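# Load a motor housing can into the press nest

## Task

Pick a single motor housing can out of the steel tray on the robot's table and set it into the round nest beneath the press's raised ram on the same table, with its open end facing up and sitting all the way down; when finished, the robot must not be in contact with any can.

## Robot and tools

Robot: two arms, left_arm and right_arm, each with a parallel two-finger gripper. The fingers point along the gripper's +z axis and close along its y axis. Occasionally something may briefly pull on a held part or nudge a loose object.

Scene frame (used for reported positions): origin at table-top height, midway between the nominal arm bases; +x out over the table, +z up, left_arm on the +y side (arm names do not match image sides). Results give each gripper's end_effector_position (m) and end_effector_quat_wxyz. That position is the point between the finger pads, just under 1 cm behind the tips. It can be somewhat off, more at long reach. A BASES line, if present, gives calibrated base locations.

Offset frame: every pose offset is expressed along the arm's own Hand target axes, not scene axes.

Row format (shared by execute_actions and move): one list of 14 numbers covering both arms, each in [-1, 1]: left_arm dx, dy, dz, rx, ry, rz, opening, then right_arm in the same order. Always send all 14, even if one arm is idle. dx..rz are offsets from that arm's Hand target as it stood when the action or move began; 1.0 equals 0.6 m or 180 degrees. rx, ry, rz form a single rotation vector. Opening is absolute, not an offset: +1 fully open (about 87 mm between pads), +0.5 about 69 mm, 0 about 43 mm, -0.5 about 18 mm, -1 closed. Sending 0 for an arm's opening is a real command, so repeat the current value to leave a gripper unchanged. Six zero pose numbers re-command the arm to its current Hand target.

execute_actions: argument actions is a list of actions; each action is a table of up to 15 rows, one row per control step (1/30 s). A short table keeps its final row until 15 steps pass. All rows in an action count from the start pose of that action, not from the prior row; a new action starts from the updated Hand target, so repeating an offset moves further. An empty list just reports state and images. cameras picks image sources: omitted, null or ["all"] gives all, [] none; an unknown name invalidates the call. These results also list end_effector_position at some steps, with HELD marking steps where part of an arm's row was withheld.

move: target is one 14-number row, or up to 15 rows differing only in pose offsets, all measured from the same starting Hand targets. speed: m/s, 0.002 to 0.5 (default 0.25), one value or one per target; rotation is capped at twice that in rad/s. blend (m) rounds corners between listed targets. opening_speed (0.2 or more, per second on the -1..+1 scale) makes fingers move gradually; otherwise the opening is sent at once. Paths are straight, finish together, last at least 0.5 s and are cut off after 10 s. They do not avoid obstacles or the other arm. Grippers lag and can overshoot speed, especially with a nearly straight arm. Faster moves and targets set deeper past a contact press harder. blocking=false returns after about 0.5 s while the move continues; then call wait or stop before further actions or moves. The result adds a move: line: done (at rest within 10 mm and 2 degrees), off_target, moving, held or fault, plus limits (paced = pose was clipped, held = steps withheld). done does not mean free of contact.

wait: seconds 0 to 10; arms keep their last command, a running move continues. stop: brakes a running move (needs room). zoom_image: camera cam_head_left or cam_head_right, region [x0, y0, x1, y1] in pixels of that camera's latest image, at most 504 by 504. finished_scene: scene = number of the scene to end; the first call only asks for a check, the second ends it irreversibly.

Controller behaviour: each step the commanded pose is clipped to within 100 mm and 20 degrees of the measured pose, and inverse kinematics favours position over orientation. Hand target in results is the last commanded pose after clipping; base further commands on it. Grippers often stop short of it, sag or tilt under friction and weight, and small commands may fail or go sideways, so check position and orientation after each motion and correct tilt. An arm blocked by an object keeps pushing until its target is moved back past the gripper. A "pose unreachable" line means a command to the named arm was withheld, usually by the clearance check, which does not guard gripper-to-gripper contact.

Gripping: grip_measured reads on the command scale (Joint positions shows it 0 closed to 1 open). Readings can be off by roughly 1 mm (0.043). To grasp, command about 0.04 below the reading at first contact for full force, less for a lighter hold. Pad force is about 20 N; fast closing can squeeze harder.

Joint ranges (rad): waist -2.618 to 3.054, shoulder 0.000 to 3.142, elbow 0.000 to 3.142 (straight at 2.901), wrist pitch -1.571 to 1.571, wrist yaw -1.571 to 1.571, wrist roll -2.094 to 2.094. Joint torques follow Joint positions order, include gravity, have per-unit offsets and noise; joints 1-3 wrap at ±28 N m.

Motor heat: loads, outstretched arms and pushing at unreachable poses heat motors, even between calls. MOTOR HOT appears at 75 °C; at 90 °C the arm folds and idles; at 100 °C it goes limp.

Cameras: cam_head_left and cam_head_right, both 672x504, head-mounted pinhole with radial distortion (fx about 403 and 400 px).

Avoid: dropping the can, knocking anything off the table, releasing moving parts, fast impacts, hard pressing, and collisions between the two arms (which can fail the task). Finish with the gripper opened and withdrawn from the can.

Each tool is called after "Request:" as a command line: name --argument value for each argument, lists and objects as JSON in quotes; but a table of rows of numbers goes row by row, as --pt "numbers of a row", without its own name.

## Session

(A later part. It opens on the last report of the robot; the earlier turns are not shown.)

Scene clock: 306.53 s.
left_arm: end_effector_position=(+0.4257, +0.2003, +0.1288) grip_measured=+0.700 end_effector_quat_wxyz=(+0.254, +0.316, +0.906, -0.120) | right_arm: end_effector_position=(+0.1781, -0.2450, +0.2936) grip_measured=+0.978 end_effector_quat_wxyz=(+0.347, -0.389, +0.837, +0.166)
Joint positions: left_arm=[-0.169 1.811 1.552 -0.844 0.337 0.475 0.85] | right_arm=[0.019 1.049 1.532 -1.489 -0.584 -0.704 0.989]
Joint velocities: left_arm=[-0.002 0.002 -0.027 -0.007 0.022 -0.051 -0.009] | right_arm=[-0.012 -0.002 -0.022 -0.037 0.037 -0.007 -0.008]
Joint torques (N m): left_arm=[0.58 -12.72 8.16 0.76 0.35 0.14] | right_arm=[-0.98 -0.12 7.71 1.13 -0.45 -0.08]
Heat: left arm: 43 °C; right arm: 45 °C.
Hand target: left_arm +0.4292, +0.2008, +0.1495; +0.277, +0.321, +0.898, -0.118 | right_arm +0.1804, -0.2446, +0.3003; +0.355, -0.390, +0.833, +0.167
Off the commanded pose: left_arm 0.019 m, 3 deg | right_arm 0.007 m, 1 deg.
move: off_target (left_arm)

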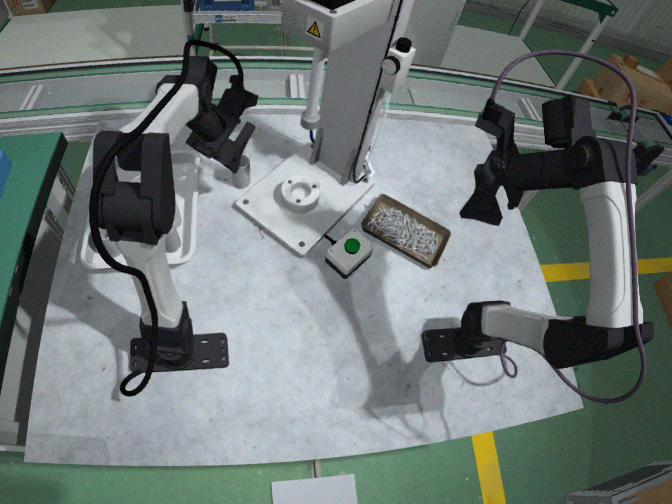

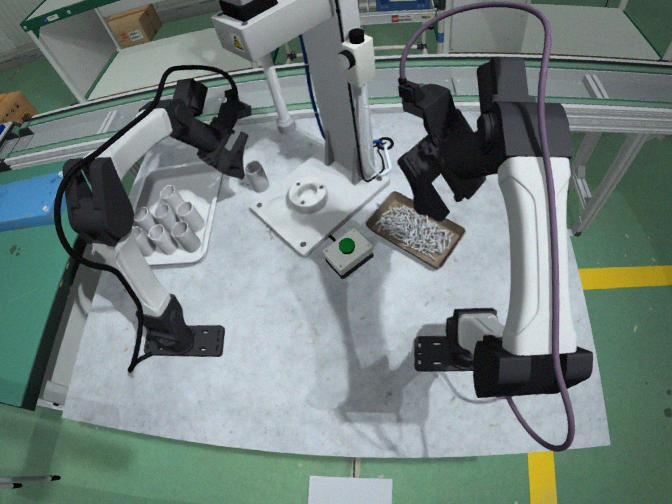

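Request:
move --target '[0.0775,-0.002,-0.018,-0.0072,-0.139,0.0082,0.7,0,0,0,0,0,0,1]' --speed 0.15

Request:
zoom_image --camera "cam_head_left" --region '[165, 80, 305, 220]'

Request:
zoom_image --camera "cam_head_right" --region '[175, 90, 315, 230]'

Scene clock: 322.23 s.
left_arm: end_effector_position=(+0.3936, +0.2294, +0.1275) grip_measured=+0.700 end_effector_quat_wxyz=(+0.455, +0.302, +0.820, -0.169) | right_arm: end_effector_position=(+0.1781, -0.2450, +0.2936) grip_measured=+0.978 end_effector_quat_wxyz=(+0.347, -0.389, +0.837, +0.166)
Joint positions: left_arm=[0.034 1.419 0.899 -0.205 0.651 0.491 0.85] | right_arm=[0.019 1.049 1.532 -1.489 -0.584 -0.704 0.989]
Joint velocities: left_arm=[0.012 -0.012 0.002 -0.051 -0.022 -0.051 -0.012] | right_arm=[0.002 0.002 -0.007 -0.037 -0.051 -0.037 -0.034]
Joint torques (N m): left_arm=[0.58 -8.61 5.22 1.4 0.43 -0.05] | right_arm=[-0.99 -0.12 7.71 1.13 -0.45 -0.08]
Heat: left arm: 43 °C; right arm: 45 °C.
Hand target: left_arm +0.3929, +0.2295, +0.1347; +0.468, +0.301, +0.814, -0.168 | right_arm +0.1804, -0.2446, +0.3003; +0.355, -0.390, +0.833, +0.167
Off the commanded pose: left_arm 0.005 m, 2 deg | right_arm 0.007 m, 1 deg.
move: done

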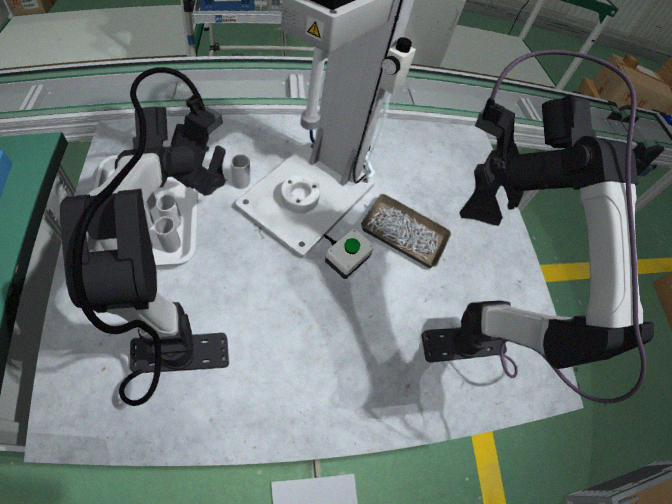

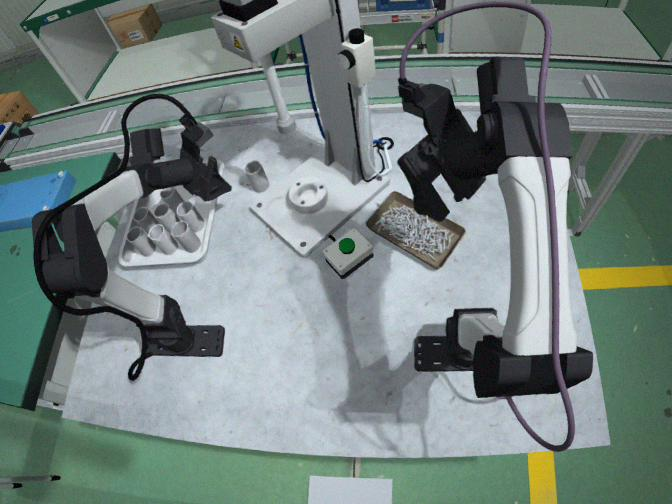

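Scaled by 3.600.

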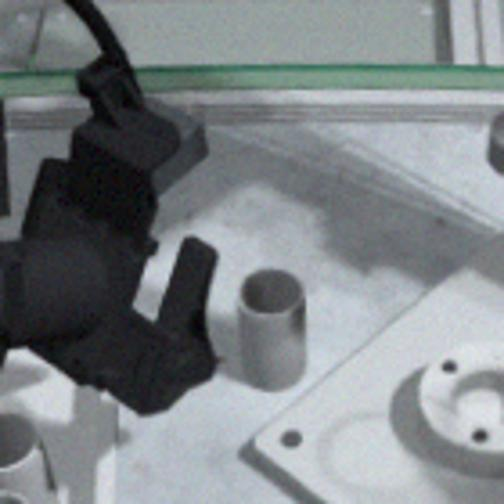

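Scaled by 3.600.

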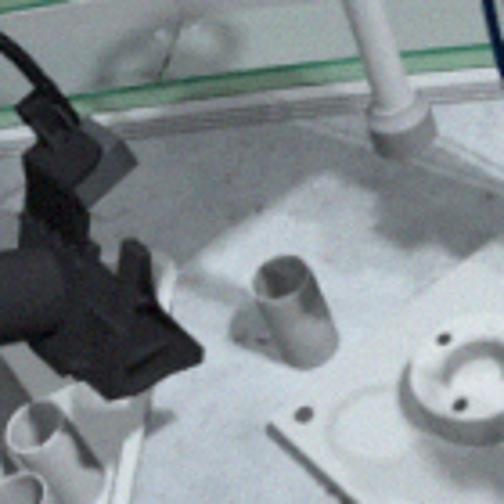

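Request:
move --target '[0.0084,-0.0045,0.1117,0,0,0,0.7,0,0,0,0,0,0,1]' --speed 0.12

Request:
zoom_image --camera "cam_head_left" --region '[185, 110, 285, 210]'

Request:
zoom_image --camera "cam_head_right" --region '[205, 120, 305, 220]'

Scene clock: 329.70 s.
left_arm: end_effector_position=(+0.4298, +0.1925, +0.0966) grip_measured=+0.700 end_effector_quat_wxyz=(+0.466, +0.303, +0.813, -0.173) | right_arm: end_effector_position=(+0.1781, -0.2450, +0.2936) grip_measured=+0.978 end_effector_quat_wxyz=(+0.347, -0.389, +0.837, +0.166)
Joint positions: left_arm=[-0.086 1.592 0.893 0.054 0.572 0.389 0.85] | right_arm=[0.019 1.049 1.532 -1.489 -0.584 -0.704 0.989]
Joint velocities: left_arm=[-0.007 0.002 -0.007 0.022 -0.066 0.022 -0.009] | right_arm=[0.002 0.002 -0.002 -0.051 0.007 -0.007 -0.013]
Joint torques (N m): left_arm=[-0.44 -6.48 6.04 1.53 0.26 -0.06] | right_arm=[-0.99 -0.12 7.71 1.13 -0.45 -0.08]
Heat: left arm: 43 °C; right arm: 45 °C.
Hand target: left_arm +0.4330, +0.1915, +0.0955; +0.468, +0.300, +0.813, -0.171 | right_arm +0.1804, -0.2446, +0.3003; +0.355, -0.390, +0.833, +0.167
Off the commanded pose: left_arm 0.004 m, 1 deg | right_arm 0.007 m, 1 deg.
move: done

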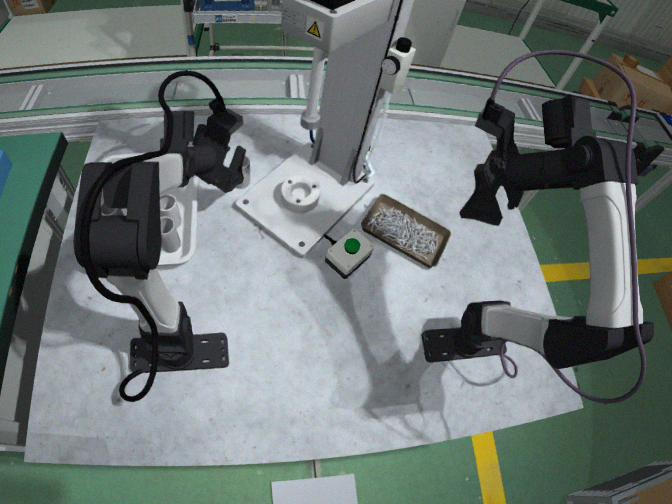

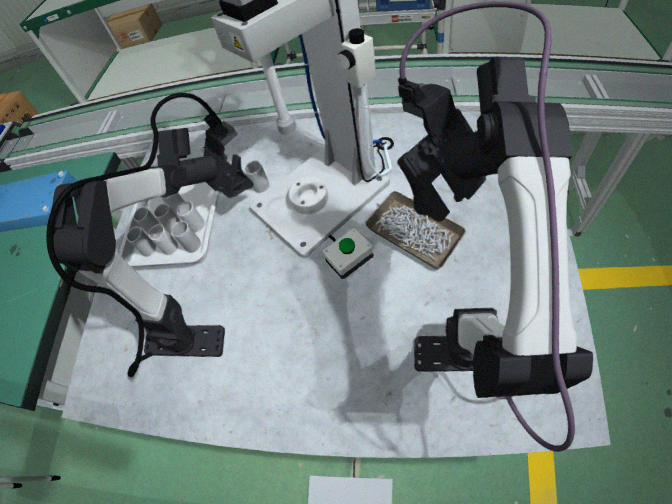

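Scaled by 5.040.

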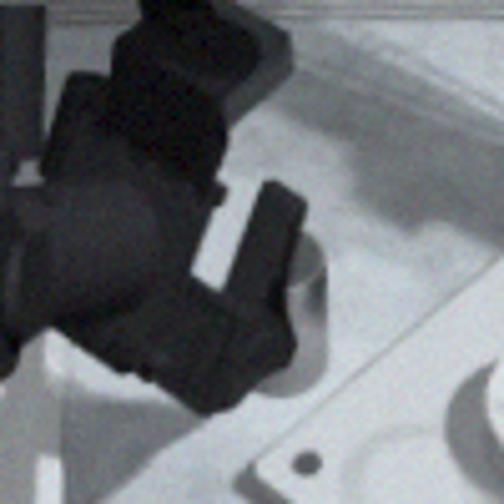

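Scaled by 5.040.

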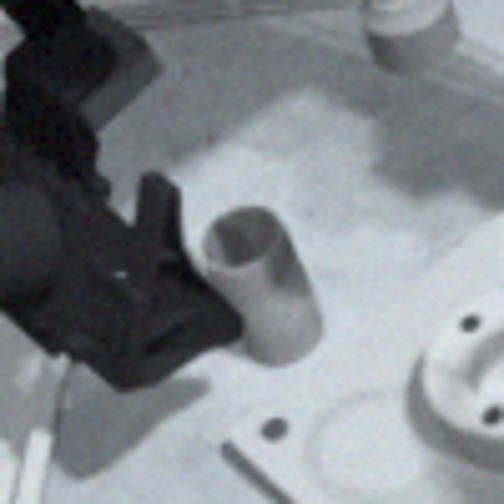

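Request:
move --target '[0.018,0.002,0.1047,0,0,0,0.7,0,0,0,0,0,0,1]' --speed 0.08

Request:
zoom_image --camera "cam_head_left" --region '[185, 110, 285, 210]'

Request:
zoom_image --camera "cam_head_right" --region '[205, 120, 305, 220]'

Scene clock: 334.80 s.
left_arm: end_effector_position=(+0.4615, +0.1624, +0.0510) grip_measured=+0.700 end_effector_quat_wxyz=(+0.462, +0.302, +0.815, -0.178) | right_arm: end_effector_position=(+0.1781, -0.2450, +0.2936) grip_measured=+0.978 end_effector_quat_wxyz=(+0.347, -0.389, +0.837, +0.166)
Joint positions: left_arm=[-0.166 1.815 0.937 0.253 0.515 0.328 0.85] | right_arm=[0.019 1.049 1.532 -1.489 -0.584 -0.704 0.989]
Joint velocities: left_arm=[-0.017 -0.022 0.017 0.022 -0.037 0.037 -0.002] | right_arm=[-0.002 0.012 -0.022 -0.007 0.051 -0.022 0.003]
Joint torques (N m): left_arm=[-0.47 -7.36 7.3 1.49 0.13 -0.06] | right_arm=[-0.98 -0.12 7.71 1.13 -0.45 -0.08]
Heat: left arm: 42 °C; right arm: 45 °C.
Hand target: left_arm +0.4704, +0.1608, +0.0532; +0.468, +0.299, +0.813, -0.172 | right_arm +0.1804, -0.2446, +0.3003; +0.355, -0.390, +0.833, +0.167
Off the commanded pose: left_arm 0.010 m, 1 deg | right_arm 0.007 m, 1 deg.
move: done

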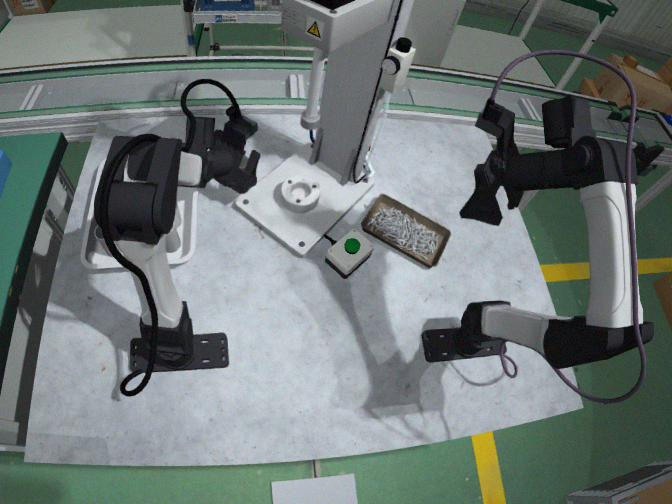

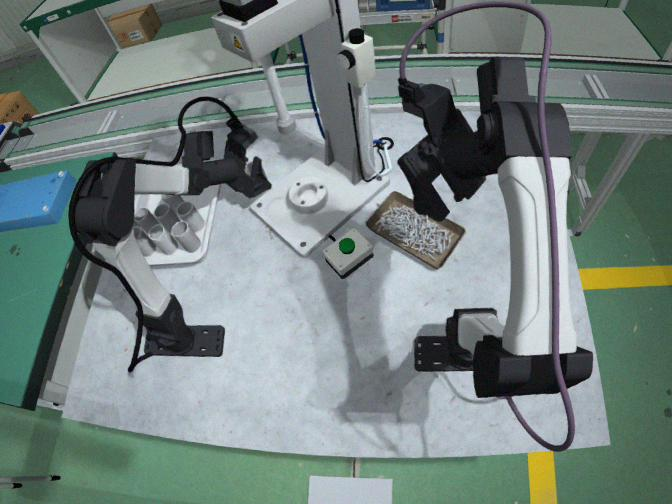

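Scaled by 5.040.

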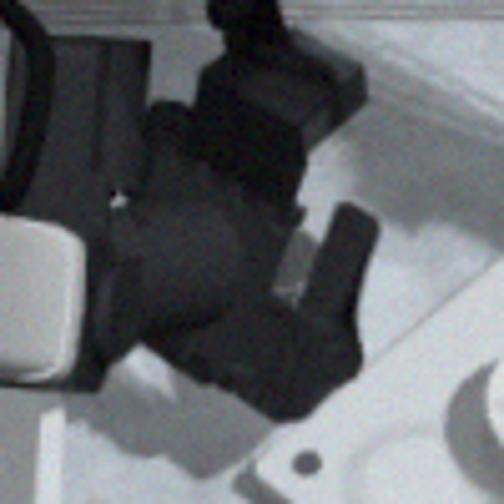

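Scaled by 5.040.

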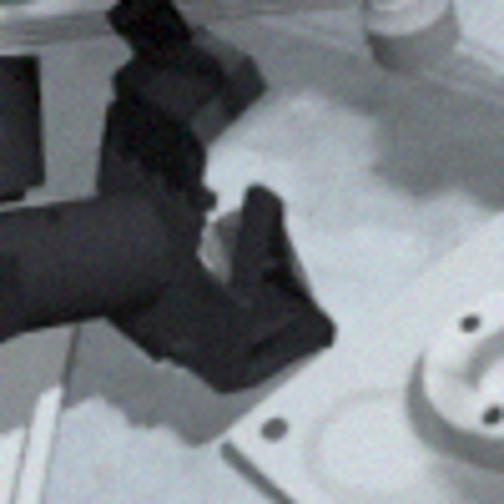

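Request:
move --target '[-0.014,0.0,0.016,0,0,0,0.7,0,0,0,0,0,0,1]' --speed 0.05 --cameras '[]'

Request:
move --target '[0,0,0,0,0,0,-0.15,0,0,0,0,0,0,1]' --opening_speed 0.4 --cameras '[]'

Scene clock: 341.67 s.
left_arm: end_effector_position=(+0.4725, +0.1553, +0.0527) grip_measured=+0.700 end_effector_quat_wxyz=(+0.465, +0.302, +0.814, -0.174) | right_arm: end_effector_position=(+0.1781, -0.2450, +0.2936) grip_measured=+0.978 end_effector_quat_wxyz=(+0.347, -0.389, +0.837, +0.166)
Joint positions: left_arm=[-0.185 1.846 0.981 0.254 0.493 0.318 0.85] | right_arm=[0.019 1.049 1.532 -1.489 -0.584 -0.704 0.989]
Joint velocities: left_arm=[0.002 0.007 -0.012 -0.081 0.037 -0.022 0.009] | right_arm=[0.007 -0.017 -0.002 0.081 0.022 -0.081 -0.003]
Joint torques (N m): left_arm=[-0.64 -7.99 7.68 1.37 0.15 -0.11] | right_arm=[-0.98 -0.12 7.71 1.13 -0.45 -0.08]
Heat: left arm: 42 °C; right arm: 45 °C.
Hand target: left_arm +0.4799, +0.1526, +0.0555; +0.469, +0.299, +0.813, -0.173 | right_arm +0.1804, -0.2446, +0.3003; +0.355, -0.390, +0.833, +0.167
Off the commanded pose: left_arm 0.008 m, 1 deg | right_arm 0.007 m, 1 deg.
move: done
No camera images: "cameras" was empty.

Scene clock: 344.00 s.
left_arm: end_effector_position=(+0.4726, +0.1555, +0.0524) grip_measured=-0.016 end_effector_quat_wxyz=(+0.465, +0.301, +0.814, -0.174) | right_arm: end_effector_position=(+0.1781, -0.2450, +0.2936) grip_measured=+0.978 end_effector_quat_wxyz=(+0.347, -0.389, +0.837, +0.166)
Joint positions: left_arm=[-0.185 1.847 0.981 0.254 0.492 0.317 0.492] | right_arm=[0.019 1.049 1.532 -1.489 -0.584 -0.704 0.989]
Joint velocities: left_arm=[0.002 0.012 -0.027 -0.022 -0.037 -0.051 -0.009] | right_arm=[-0.002 0.002 -0.012 -0.007 -0.037 0.051 0.008]
Joint torques (N m): left_arm=[-0.59 -8.02 7.71 1.38 0.19 -0.04] | right_arm=[-0.98 -0.12 7.71 1.13 -0.45 -0.08]
Heat: left arm: 42 °C; right arm: 45 °C.
Hand target: left_arm +0.4799, +0.1526, +0.0554; +0.468, +0.299, +0.813, -0.173 | right_arm +0.1804, -0.2446, +0.3003; +0.355, -0.390, +0.833, +0.167
Off the commanded pose: left_arm 0.008 m, 0 deg | right_arm 0.007 m, 1 deg.
move: done
No camera images: "cameras" was empty.

Request:
move --pt "-0.1295 0.001 -0.076 0 0 0 -0.15 0 0 0 0 0 0 1" --pt "-0.142 -0.211 -0.058 0 0 0 -0.15 0 0 0 0 0 0 1" --speed 0.12

Request:
zoom_image --camera "cam_head_left" --region '[225, 80, 365, 220]'

Request:
zoom_image --camera "cam_head_right" --region '[225, 90, 365, 230]'

Scene clock: 351.63 s.
left_arm: end_effector_position=(+0.4124, +0.0611, +0.1268) grip_measured=-0.016 end_effector_quat_wxyz=(+0.441, +0.272, +0.840, -0.164) | right_arm: end_effector_position=(+0.1781, -0.2450, +0.2936) grip_measured=+0.978 end_effector_quat_wxyz=(+0.347, -0.389, +0.837, +0.166)
Joint positions: left_arm=[-0.518 1.613 1.066 -0.055 0.17 0.072 0.492] | right_arm=[0.019 1.049 1.532 -1.489 -0.584 -0.704 0.989]
Joint velocities: left_arm=[-0.002 -0.012 0.007 0.051 -0.066 -0.022 -0.004] | right_arm=[-0.002 0.002 -0.007 -0.037 -0.022 0.037 0.003]
Joint torques (N m): left_arm=[-2.69 -11.93 5.98 1.85 0.32 0.28] | right_arm=[-0.98 -0.12 7.71 1.13 -0.45 -0.08]
Heat: left arm: 43 °C; right arm: 45 °C.
Hand target: left_arm +0.4082, +0.0450, +0.1484; +0.468, +0.295, +0.813, -0.179 | right_arm +0.1804, -0.2446, +0.3003; +0.355, -0.390, +0.833, +0.167
Off the commanded pose: left_arm 0.024 m, 5 deg | right_arm 0.007 m, 1 deg.
move: off_target (left_arm)

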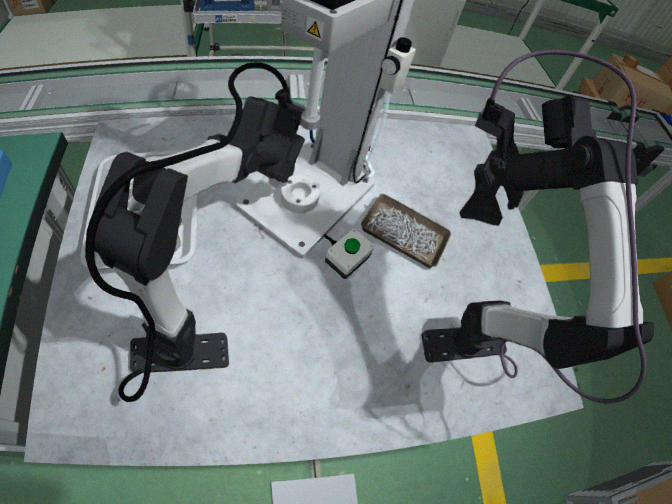

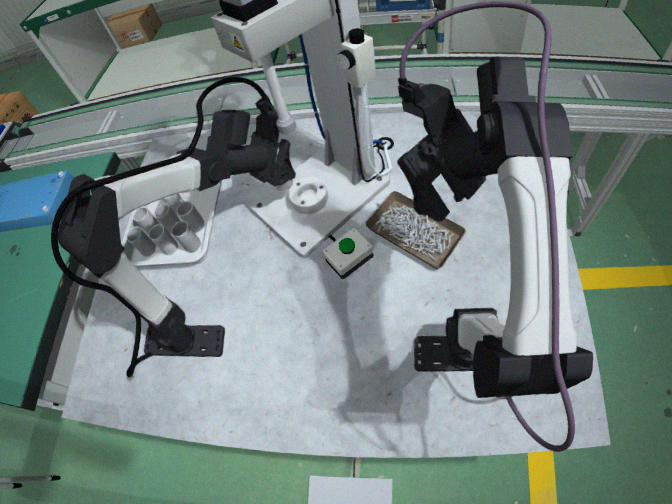

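Scaled by 3.600.

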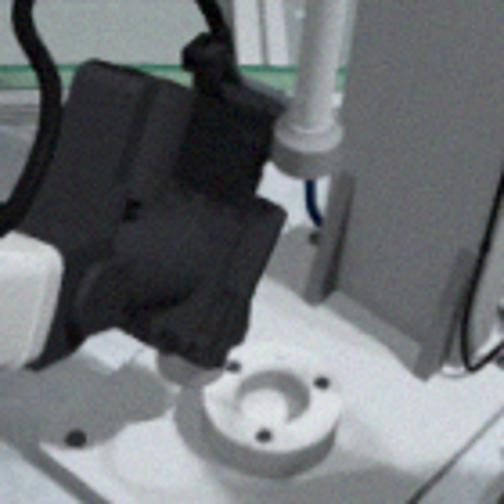

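Scaled by 3.600.

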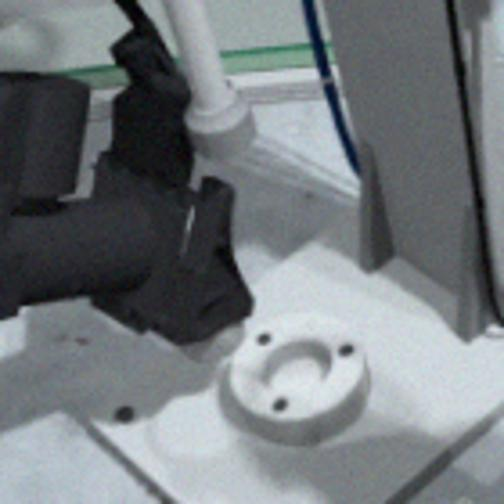

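Request:
move --target '[0.046,0.212,-0.02,0,0,0,-0.15,0,0,0,0,0,0,1]' --speed 0.12 --cameras '[]'

Scene clock: 370.50 s.
left_arm: end_effector_position=(+0.4616, +0.1629, +0.1163) grip_measured=-0.016 end_effector_quat_wxyz=(+0.453, +0.290, +0.826, -0.171) | right_arm: end_effector_position=(+0.1781, -0.2450, +0.2936) grip_measured=+0.978 end_effector_quat_wxyz=(+0.347, -0.389, +0.837, +0.166)
Joint positions: left_arm=[-0.176 1.69 1.1 -0.052 0.48 0.309 0.492] | right_arm=[0.019 1.049 1.532 -1.489 -0.584 -0.704 0.989]
Joint velocities: left_arm=[-0.022 -0.007 -0.002 0.022 -0.066 0.022 0.006] | right_arm=[-0.002 -0.017 -0.002 -0.095 -0.022 -0.007 0.029]
Joint torques (N m): left_arm=[0.21 -7.8 9.33 1.46 0.41 0.18] | right_arm=[-0.98 -0.12 7.69 1.13 -0.45 -0.08]
Heat: left arm: 45 °C; right arm: 45 °C.
Hand target: left_arm +0.4724, +0.1598, +0.1294; +0.469, +0.299, +0.813, -0.172 | right_arm +0.1804, -0.2446, +0.3003; +0.355, -0.390, +0.833, +0.167
Off the commanded pose: left_arm 0.017 m, 2 deg | right_arm 0.007 m, 1 deg.
move: off_target (left_arm)
No camera images: "cameras" was empty.

Request:
execute_actions --actions '[]'

Scene clock: 381.93 s.
left_arm: end_effector_position=(+0.4615, +0.1628, +0.1164) grip_measured=-0.016 end_effector_quat_wxyz=(+0.453, +0.290, +0.825, -0.171) | right_arm: end_effector_position=(+0.1781, -0.2450, +0.2936) grip_measured=+0.978 end_effector_quat_wxyz=(+0.347, -0.389, +0.837, +0.166)
Joint positions: left_arm=[-0.176 1.69 1.1 -0.052 0.481 0.309 0.492] | right_arm=[0.019 1.049 1.532 -1.489 -0.584 -0.704 0.989]
Joint velocities: left_arm=[0.007 -0.012 -0.007 0.066 -0.007 -0.007 -0.009] | right_arm=[-0.002 0.017 -0.002 -0.022 -0.022 0.007 -0.024]
Joint torques (N m): left_arm=[0.16 -7.68 9.32 1.45 0.41 0.15] | right_arm=[-0.99 -0.12 7.71 1.13 -0.45 -0.08]
Heat: left arm: 45 °C; right arm: 45 °C.
Hand target: left_arm +0.4724, +0.1598, +0.1294; +0.469, +0.299, +0.813, -0.172 | right_arm +0.1804, -0.2446, +0.3003; +0.355, -0.390, +0.833, +0.167
Tool commands: left_gripper/opening=-0.15 right_gripper/opening=+1.0
Off the commanded pose: left_arm 0.017 m, 2 deg | right_arm 0.007 m, 1 deg.

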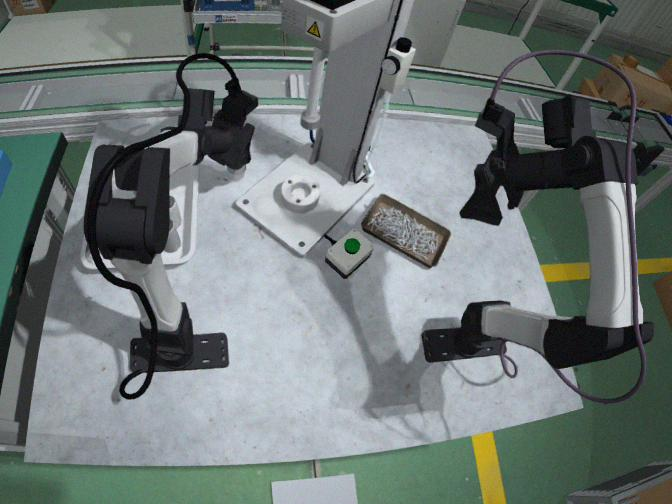

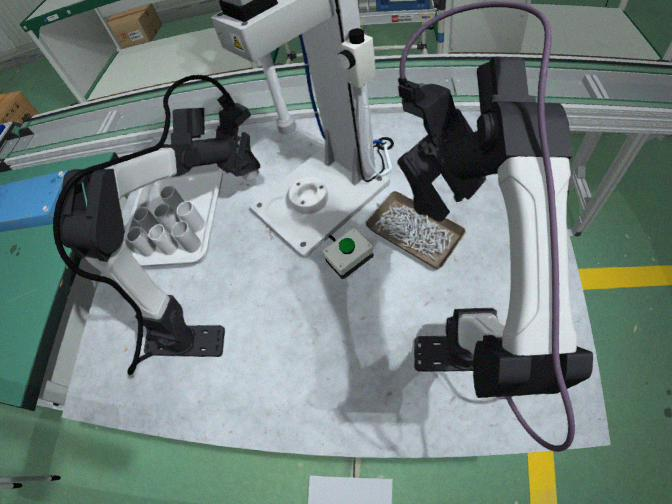

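Request:
move --target '[0.0937,0.001,0.054,0,0,0,-0.15,0,0,0,0,0,0,1]' --speed 0.06 --cameras '["cam_head_left","cam_head_right"]'

Request:
zoom_image --camera "cam_head_right" --region '[190, 110, 310, 210]'

Scene clock: 389.70 s.
left_arm: end_effector_position=(+0.4677, +0.1617, +0.0623) grip_measured=-0.016 end_effector_quat_wxyz=(+0.457, +0.293, +0.822, -0.171) | right_arm: end_effector_position=(+0.1781, -0.2450, +0.2936) grip_measured=+0.978 end_effector_quat_wxyz=(+0.347, -0.389, +0.837, +0.166)
Joint positions: left_arm=[-0.176 1.805 0.991 0.182 0.483 0.313 0.492] | right_arm=[0.019 1.049 1.532 -1.489 -0.584 -0.704 0.989]
Joint velocities: left_arm=[-0.027 0.007 -0.007 -0.037 0.051 0.007 0.006] | right_arm=[-0.007 0.012 0.002 0.037 -0.051 -0.037 0.013]
Joint torques (N m): left_arm=[0.44 -8.47 5.33 1.72 0.44 0.19] | right_arm=[-0.98 -0.12 7.71 1.13 -0.45 -0.08]
Heat: left arm: 46 °C; right arm: 45 °C.
Hand target: left_arm +0.4719, +0.1612, +0.0641; +0.468, +0.299, +0.813, -0.172 | right_arm +0.1804, -0.2446, +0.3003; +0.355, -0.390, +0.833, +0.167
Off the commanded pose: left_arm 0.006 m, 2 deg | right_arm 0.007 m, 1 deg.
move: done

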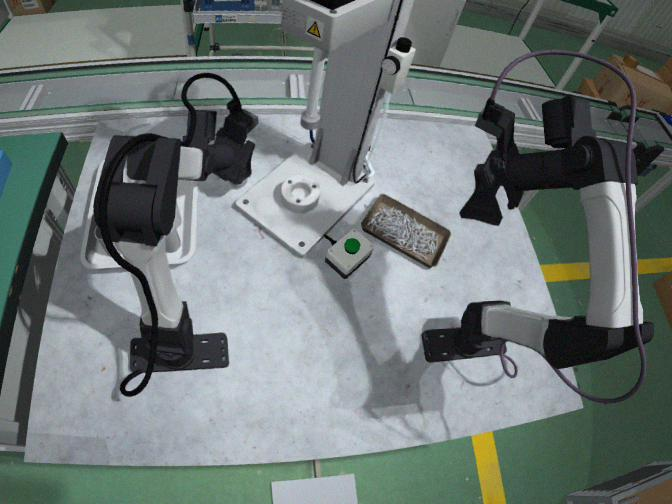

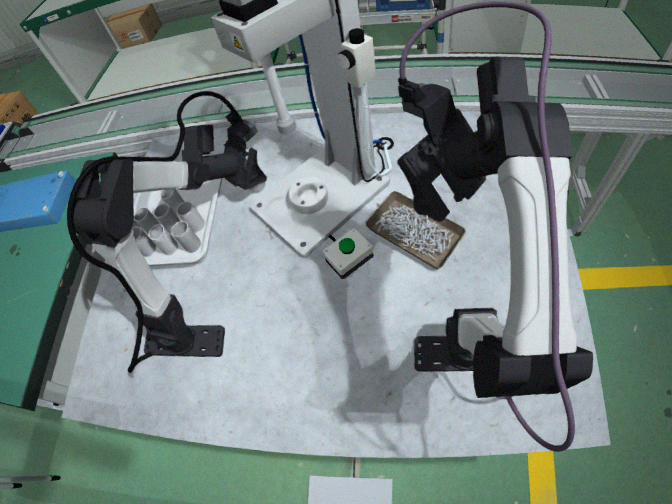

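Scaled by 4.200.

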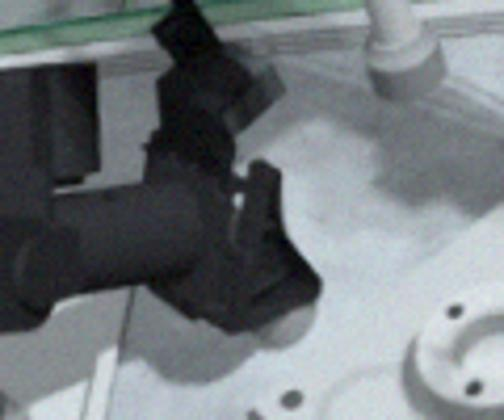

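Request:
move --target '[0.02,0.0,0.0115,0,0,0,-0.15,0,0,0,0,0,0,1]' --speed 0.03 --cameras '["cam_head_left","cam_head_right"]'

Request:
zoom_image --camera "cam_head_right" --region '[190, 110, 310, 210]'

Request:
zoom_image --camera "cam_head_left" --region '[190, 100, 310, 220]'

Scene clock: 393.10 s.
left_arm: end_effector_position=(+0.4696, +0.1609, +0.0527) grip_measured=-0.016 end_effector_quat_wxyz=(+0.463, +0.295, +0.818, -0.171) | right_arm: end_effector_position=(+0.1781, -0.2450, +0.2936) grip_measured=+0.978 end_effector_quat_wxyz=(+0.347, -0.389, +0.837, +0.166)
Joint positions: left_arm=[-0.176 1.832 0.969 0.244 0.487 0.313 0.492] | right_arm=[0.019 1.049 1.532 -1.489 -0.584 -0.704 0.989]
Joint velocities: left_arm=[0.007 -0.002 0.007 0.007 -0.037 -0.037 -0.006] | right_arm=[-0.007 -0.017 0.022 -0.022 0.022 -0.037 -0.003]
Joint torques (N m): left_arm=[0.51 -8.12 4.96 1.64 0.39 0.14] | right_arm=[-0.99 -0.12 7.71 1.13 -0.45 -0.08]
Heat: left arm: 45 °C; right arm: 45 °C.
Hand target: left_arm +0.4718, +0.1614, +0.0503; +0.469, +0.299, +0.813, -0.172 | right_arm +0.1804, -0.2446, +0.3003; +0.355, -0.390, +0.833, +0.167
Off the commanded pose: left_arm 0.003 m, 1 deg | right_arm 0.007 m, 1 deg.
move: done

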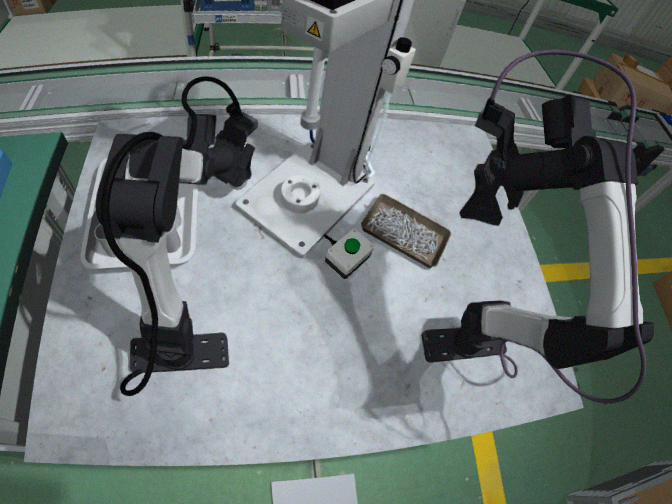

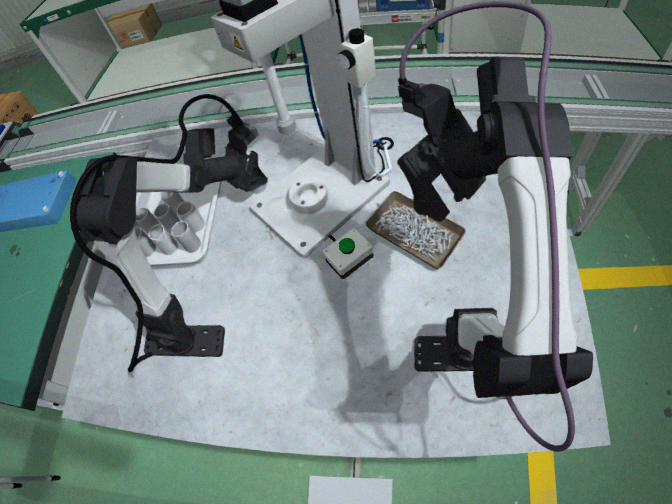

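Scaled by 4.200.

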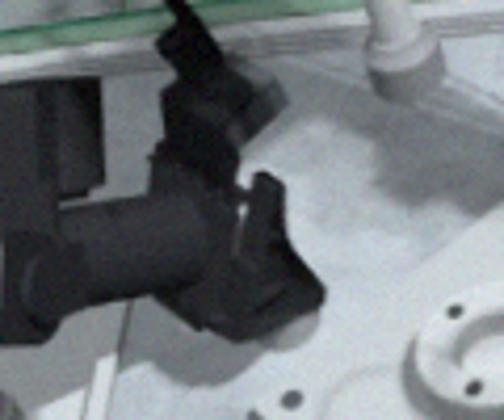

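Scaled by 4.200.

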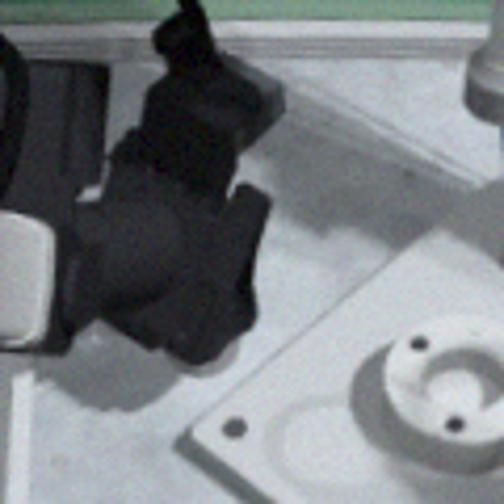

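Request:
move --target '[0.0072,0.0,0.0042,0,0,0,-0.15,0,0,0,0,0,0,1]' --speed 0.03 --cameras '[]'

Request:
move --target '[0,0,0,0,0,0,0.6,0,0,0,0,0,0,1]' --opening_speed 0.35

Request:
zoom_image --camera "cam_head_right" --region '[190, 110, 310, 210]'

Scene clock: 396.70 s.
left_arm: end_effector_position=(+0.4718, +0.1601, +0.0528) grip_measured=-0.016 end_effector_quat_wxyz=(+0.470, +0.296, +0.814, -0.171) | right_arm: end_effector_position=(+0.1781, -0.2450, +0.2936) grip_measured=+0.978 end_effector_quat_wxyz=(+0.347, -0.389, +0.837, +0.166)
Joint positions: left_arm=[-0.176 1.838 0.963 0.272 0.49 0.313 0.492] | right_arm=[0.019 1.049 1.532 -1.489 -0.584 -0.704 0.989]
Joint velocities: left_arm=[-0.012 -0.002 -0.012 -0.022 0.022 0.037 -0.001] | right_arm=[-0.002 -0.007 0.002 -0.007 -0.066 0.007 0.008]
Joint torques (N m): left_arm=[0.57 -7.53 4.57 1.66 0.35 0.15] | right_arm=[-0.99 -0.12 7.69 1.13 -0.45 -0.08]
Heat: left arm: 44 °C; right arm: 45 °C.
Hand target: left_arm +0.4718, +0.1615, +0.0454; +0.469, +0.299, +0.813, -0.172 | right_arm +0.1804, -0.2446, +0.3003; +0.355, -0.390, +0.833, +0.167
Off the commanded pose: left_arm 0.008 m, 0 deg | right_arm 0.007 m, 1 deg.
move: done
No camera images: "cameras" was empty.

Scene clock: 399.07 s.
left_arm: end_effector_position=(+0.4729, +0.1600, +0.0539) grip_measured=+0.600 end_effector_quat_wxyz=(+0.472, +0.296, +0.812, -0.170) | right_arm: end_effector_position=(+0.1781, -0.2450, +0.2936) grip_measured=+0.978 end_effector_quat_wxyz=(+0.347, -0.389, +0.837, +0.166)
Joint positions: left_arm=[-0.176 1.838 0.963 0.278 0.49 0.313 0.8] | right_arm=[0.019 1.049 1.532 -1.489 -0.584 -0.704 0.989]
Joint velocities: left_arm=[-0.017 0.002 -0.007 -0.066 -0.007 -0.007 -0.002] | right_arm=[0.002 -0.002 -0.002 -0.007 -0.022 0.007 -0.003]
Joint torques (N m): left_arm=[0.57 -7.6 4.6 1.57 0.34 0.18] | right_arm=[-0.98 -0.12 7.71 1.13 -0.45 -0.08]
Heat: left arm: 44 °C; right arm: 45 °C.
Hand target: left_arm +0.4718, +0.1615, +0.0454; +0.469, +0.299, +0.813, -0.172 | right_arm +0.1804, -0.2446, +0.3003; +0.355, -0.390, +0.833, +0.167
Off the commanded pose: left_arm 0.009 m, 1 deg | right_arm 0.007 m, 1 deg.
move: done

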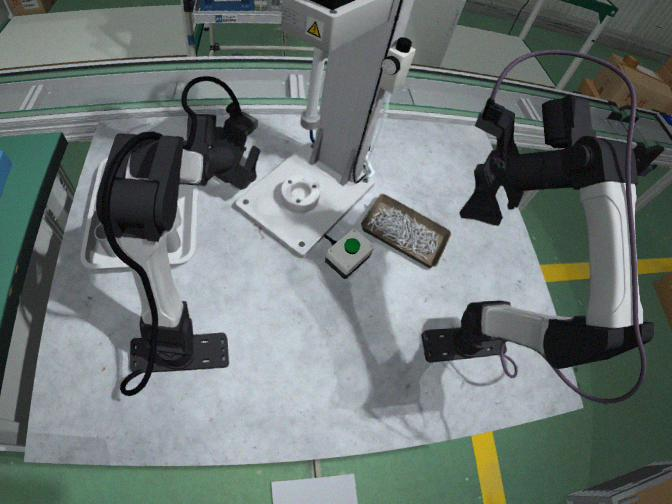

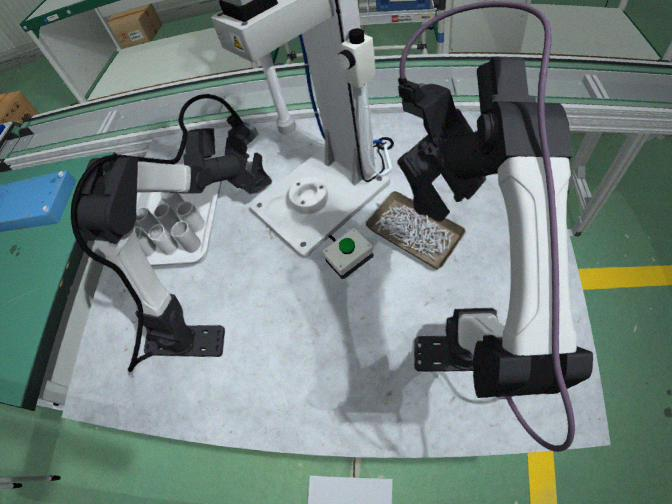

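Scaled by 4.200.

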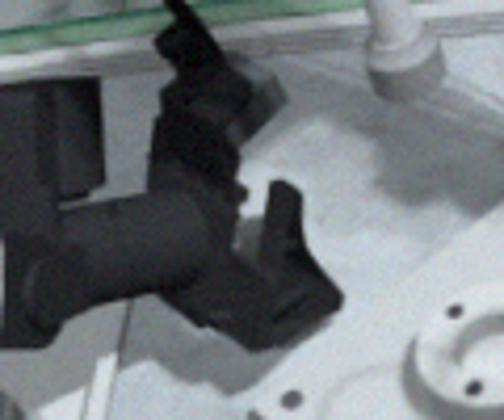

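Back off along -z 0.1 m.

Request:
move --target '[0,0,-0.16,0,0,0,0.7,0,0,0,0,0,0,1]' --speed 0.1

Request:
zoom_image --camera "cam_head_right" --region '[190, 110, 310, 210]'

Request:
zoom_image --camera "cam_head_left" --region '[190, 100, 310, 220]'

Scene clock: 402.43 s.
left_arm: end_effector_position=(+0.4130, +0.2146, +0.0911) grip_measured=+0.700 end_effector_quat_wxyz=(+0.465, +0.296, +0.817, -0.169) | right_arm: end_effector_position=(+0.1781, -0.2450, +0.2936) grip_measured=+0.978 end_effector_quat_wxyz=(+0.347, -0.389, +0.837, +0.166)
Joint positions: left_arm=[-0.019 1.537 0.825 0.039 0.611 0.428 0.85] | right_arm=[0.019 1.049 1.532 -1.489 -0.584 -0.704 0.989]
Joint velocities: left_arm=[0.012 -0.022 0.012 -0.007 -0.007 -0.066 -0.009] | right_arm=[-0.007 -0.002 0.012 0.007 0.007 -0.022 -0.008]
Joint torques (N m): left_arm=[0.46 -9.28 5.2 1.25 0.46 0.17] | right_arm=[-0.98 -0.13 7.71 1.13 -0.45 -0.08]
Heat: left arm: 43 °C; right arm: 46 °C.
Hand target: left_arm +0.4091, +0.2154, +0.0954; +0.468, +0.300, +0.814, -0.169 | right_arm +0.1804, -0.2446, +0.3003; +0.355, -0.390, +0.833, +0.167
Off the commanded pose: left_arm 0.005 m, 1 deg | right_arm 0.007 m, 1 deg.
move: done

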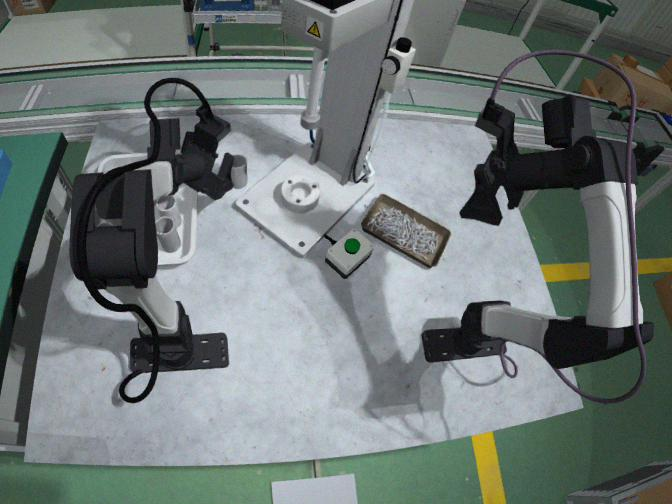

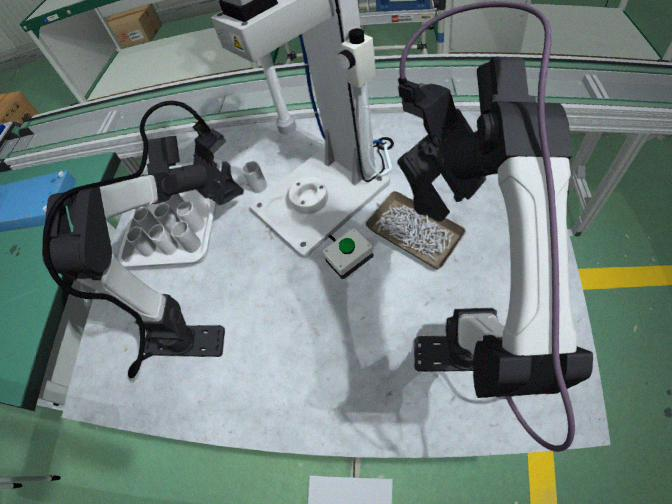

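Scaled by 4.200.

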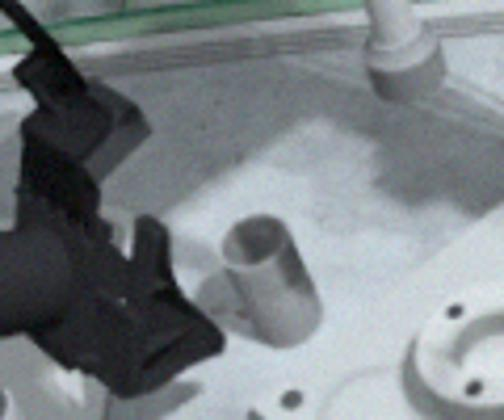

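Scaled by 4.200.

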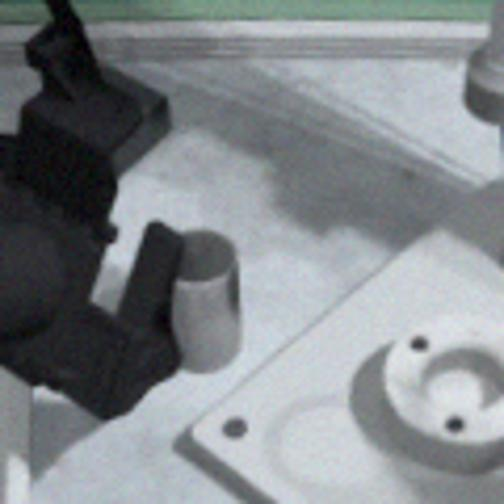

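Request:
move --target '[0.0442,-0.0077,0.0235,-0.011,-0.0851,-0.0066,0.7,0,0,0,0,0,0,1]' --speed 0.12

Request:
zoom_image --camera "cam_head_right" --region '[170, 120, 290, 220]'

Request:
zoom_image --camera "cam_head_left" --region '[170, 110, 290, 210]'

Scene clock: 418.33 s.
left_arm: end_effector_position=(+0.4060, +0.2129, +0.0693) grip_measured=+0.700 end_effector_quat_wxyz=(+0.577, +0.265, +0.748, -0.192) | right_arm: end_effector_position=(+0.1780, -0.2449, +0.2936) grip_measured=+0.978 end_effector_quat_wxyz=(+0.347, -0.389, +0.837, +0.166)
Joint positions: left_arm=[0.032 1.621 0.489 0.78 0.715 0.256 0.85] | right_arm=[0.019 1.049 1.532 -1.489 -0.585 -0.704 0.989]
Joint velocities: left_arm=[-0.002 0.007 -0.012 0.051 -0.022 -0.051 0.002] | right_arm=[-0.002 -0.007 -0.002 -0.022 0.037 -0.037 -0.003]
Joint torques (N m): left_arm=[0.7 -5.14 3.7 1.67 0.31 -0.08] | right_arm=[-0.98 -0.12 7.69 1.13 -0.45 -0.08]
Heat: left arm: 42 °C; right arm: 46 °C.
Hand target: left_arm +0.4038, +0.2135, +0.0653; +0.575, +0.261, +0.750, -0.198 | right_arm +0.1804, -0.2446, +0.3003; +0.355, -0.390, +0.833, +0.167
Off the commanded pose: left_arm 0.004 m, 1 deg | right_arm 0.007 m, 1 deg.
move: done

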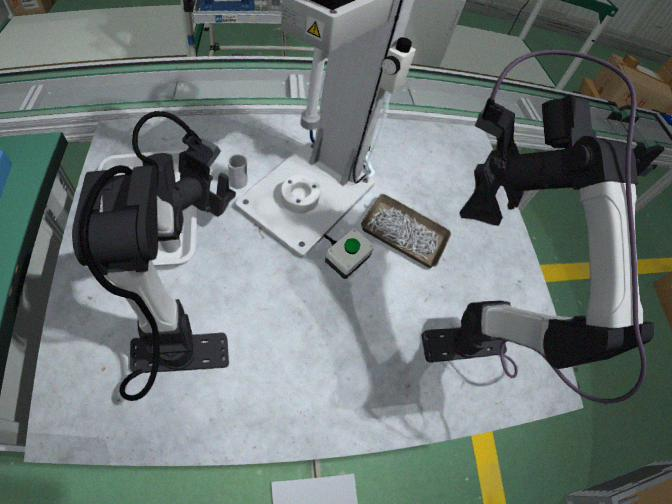

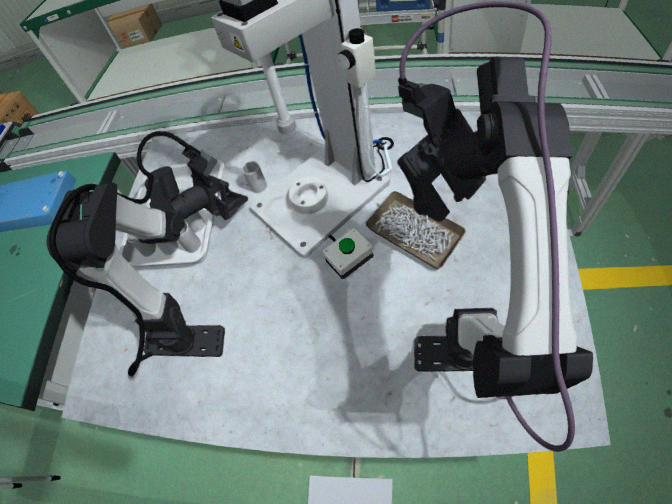

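Scaled by 4.200.

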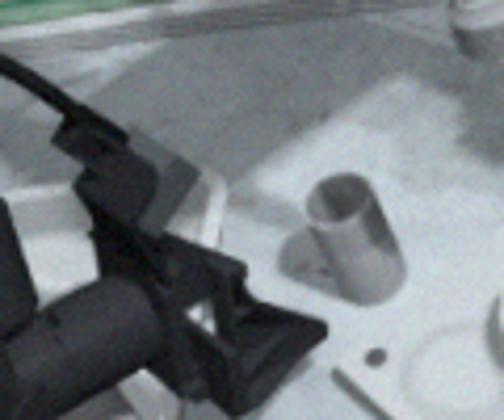

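Scaled by 4.200.

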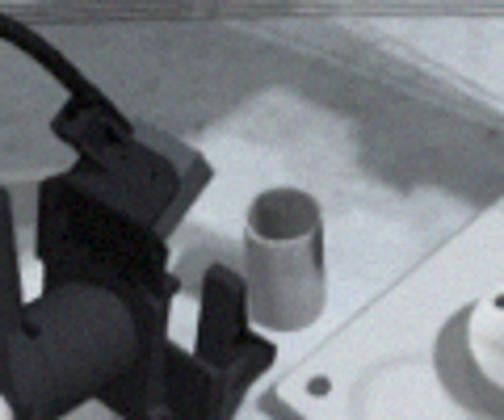

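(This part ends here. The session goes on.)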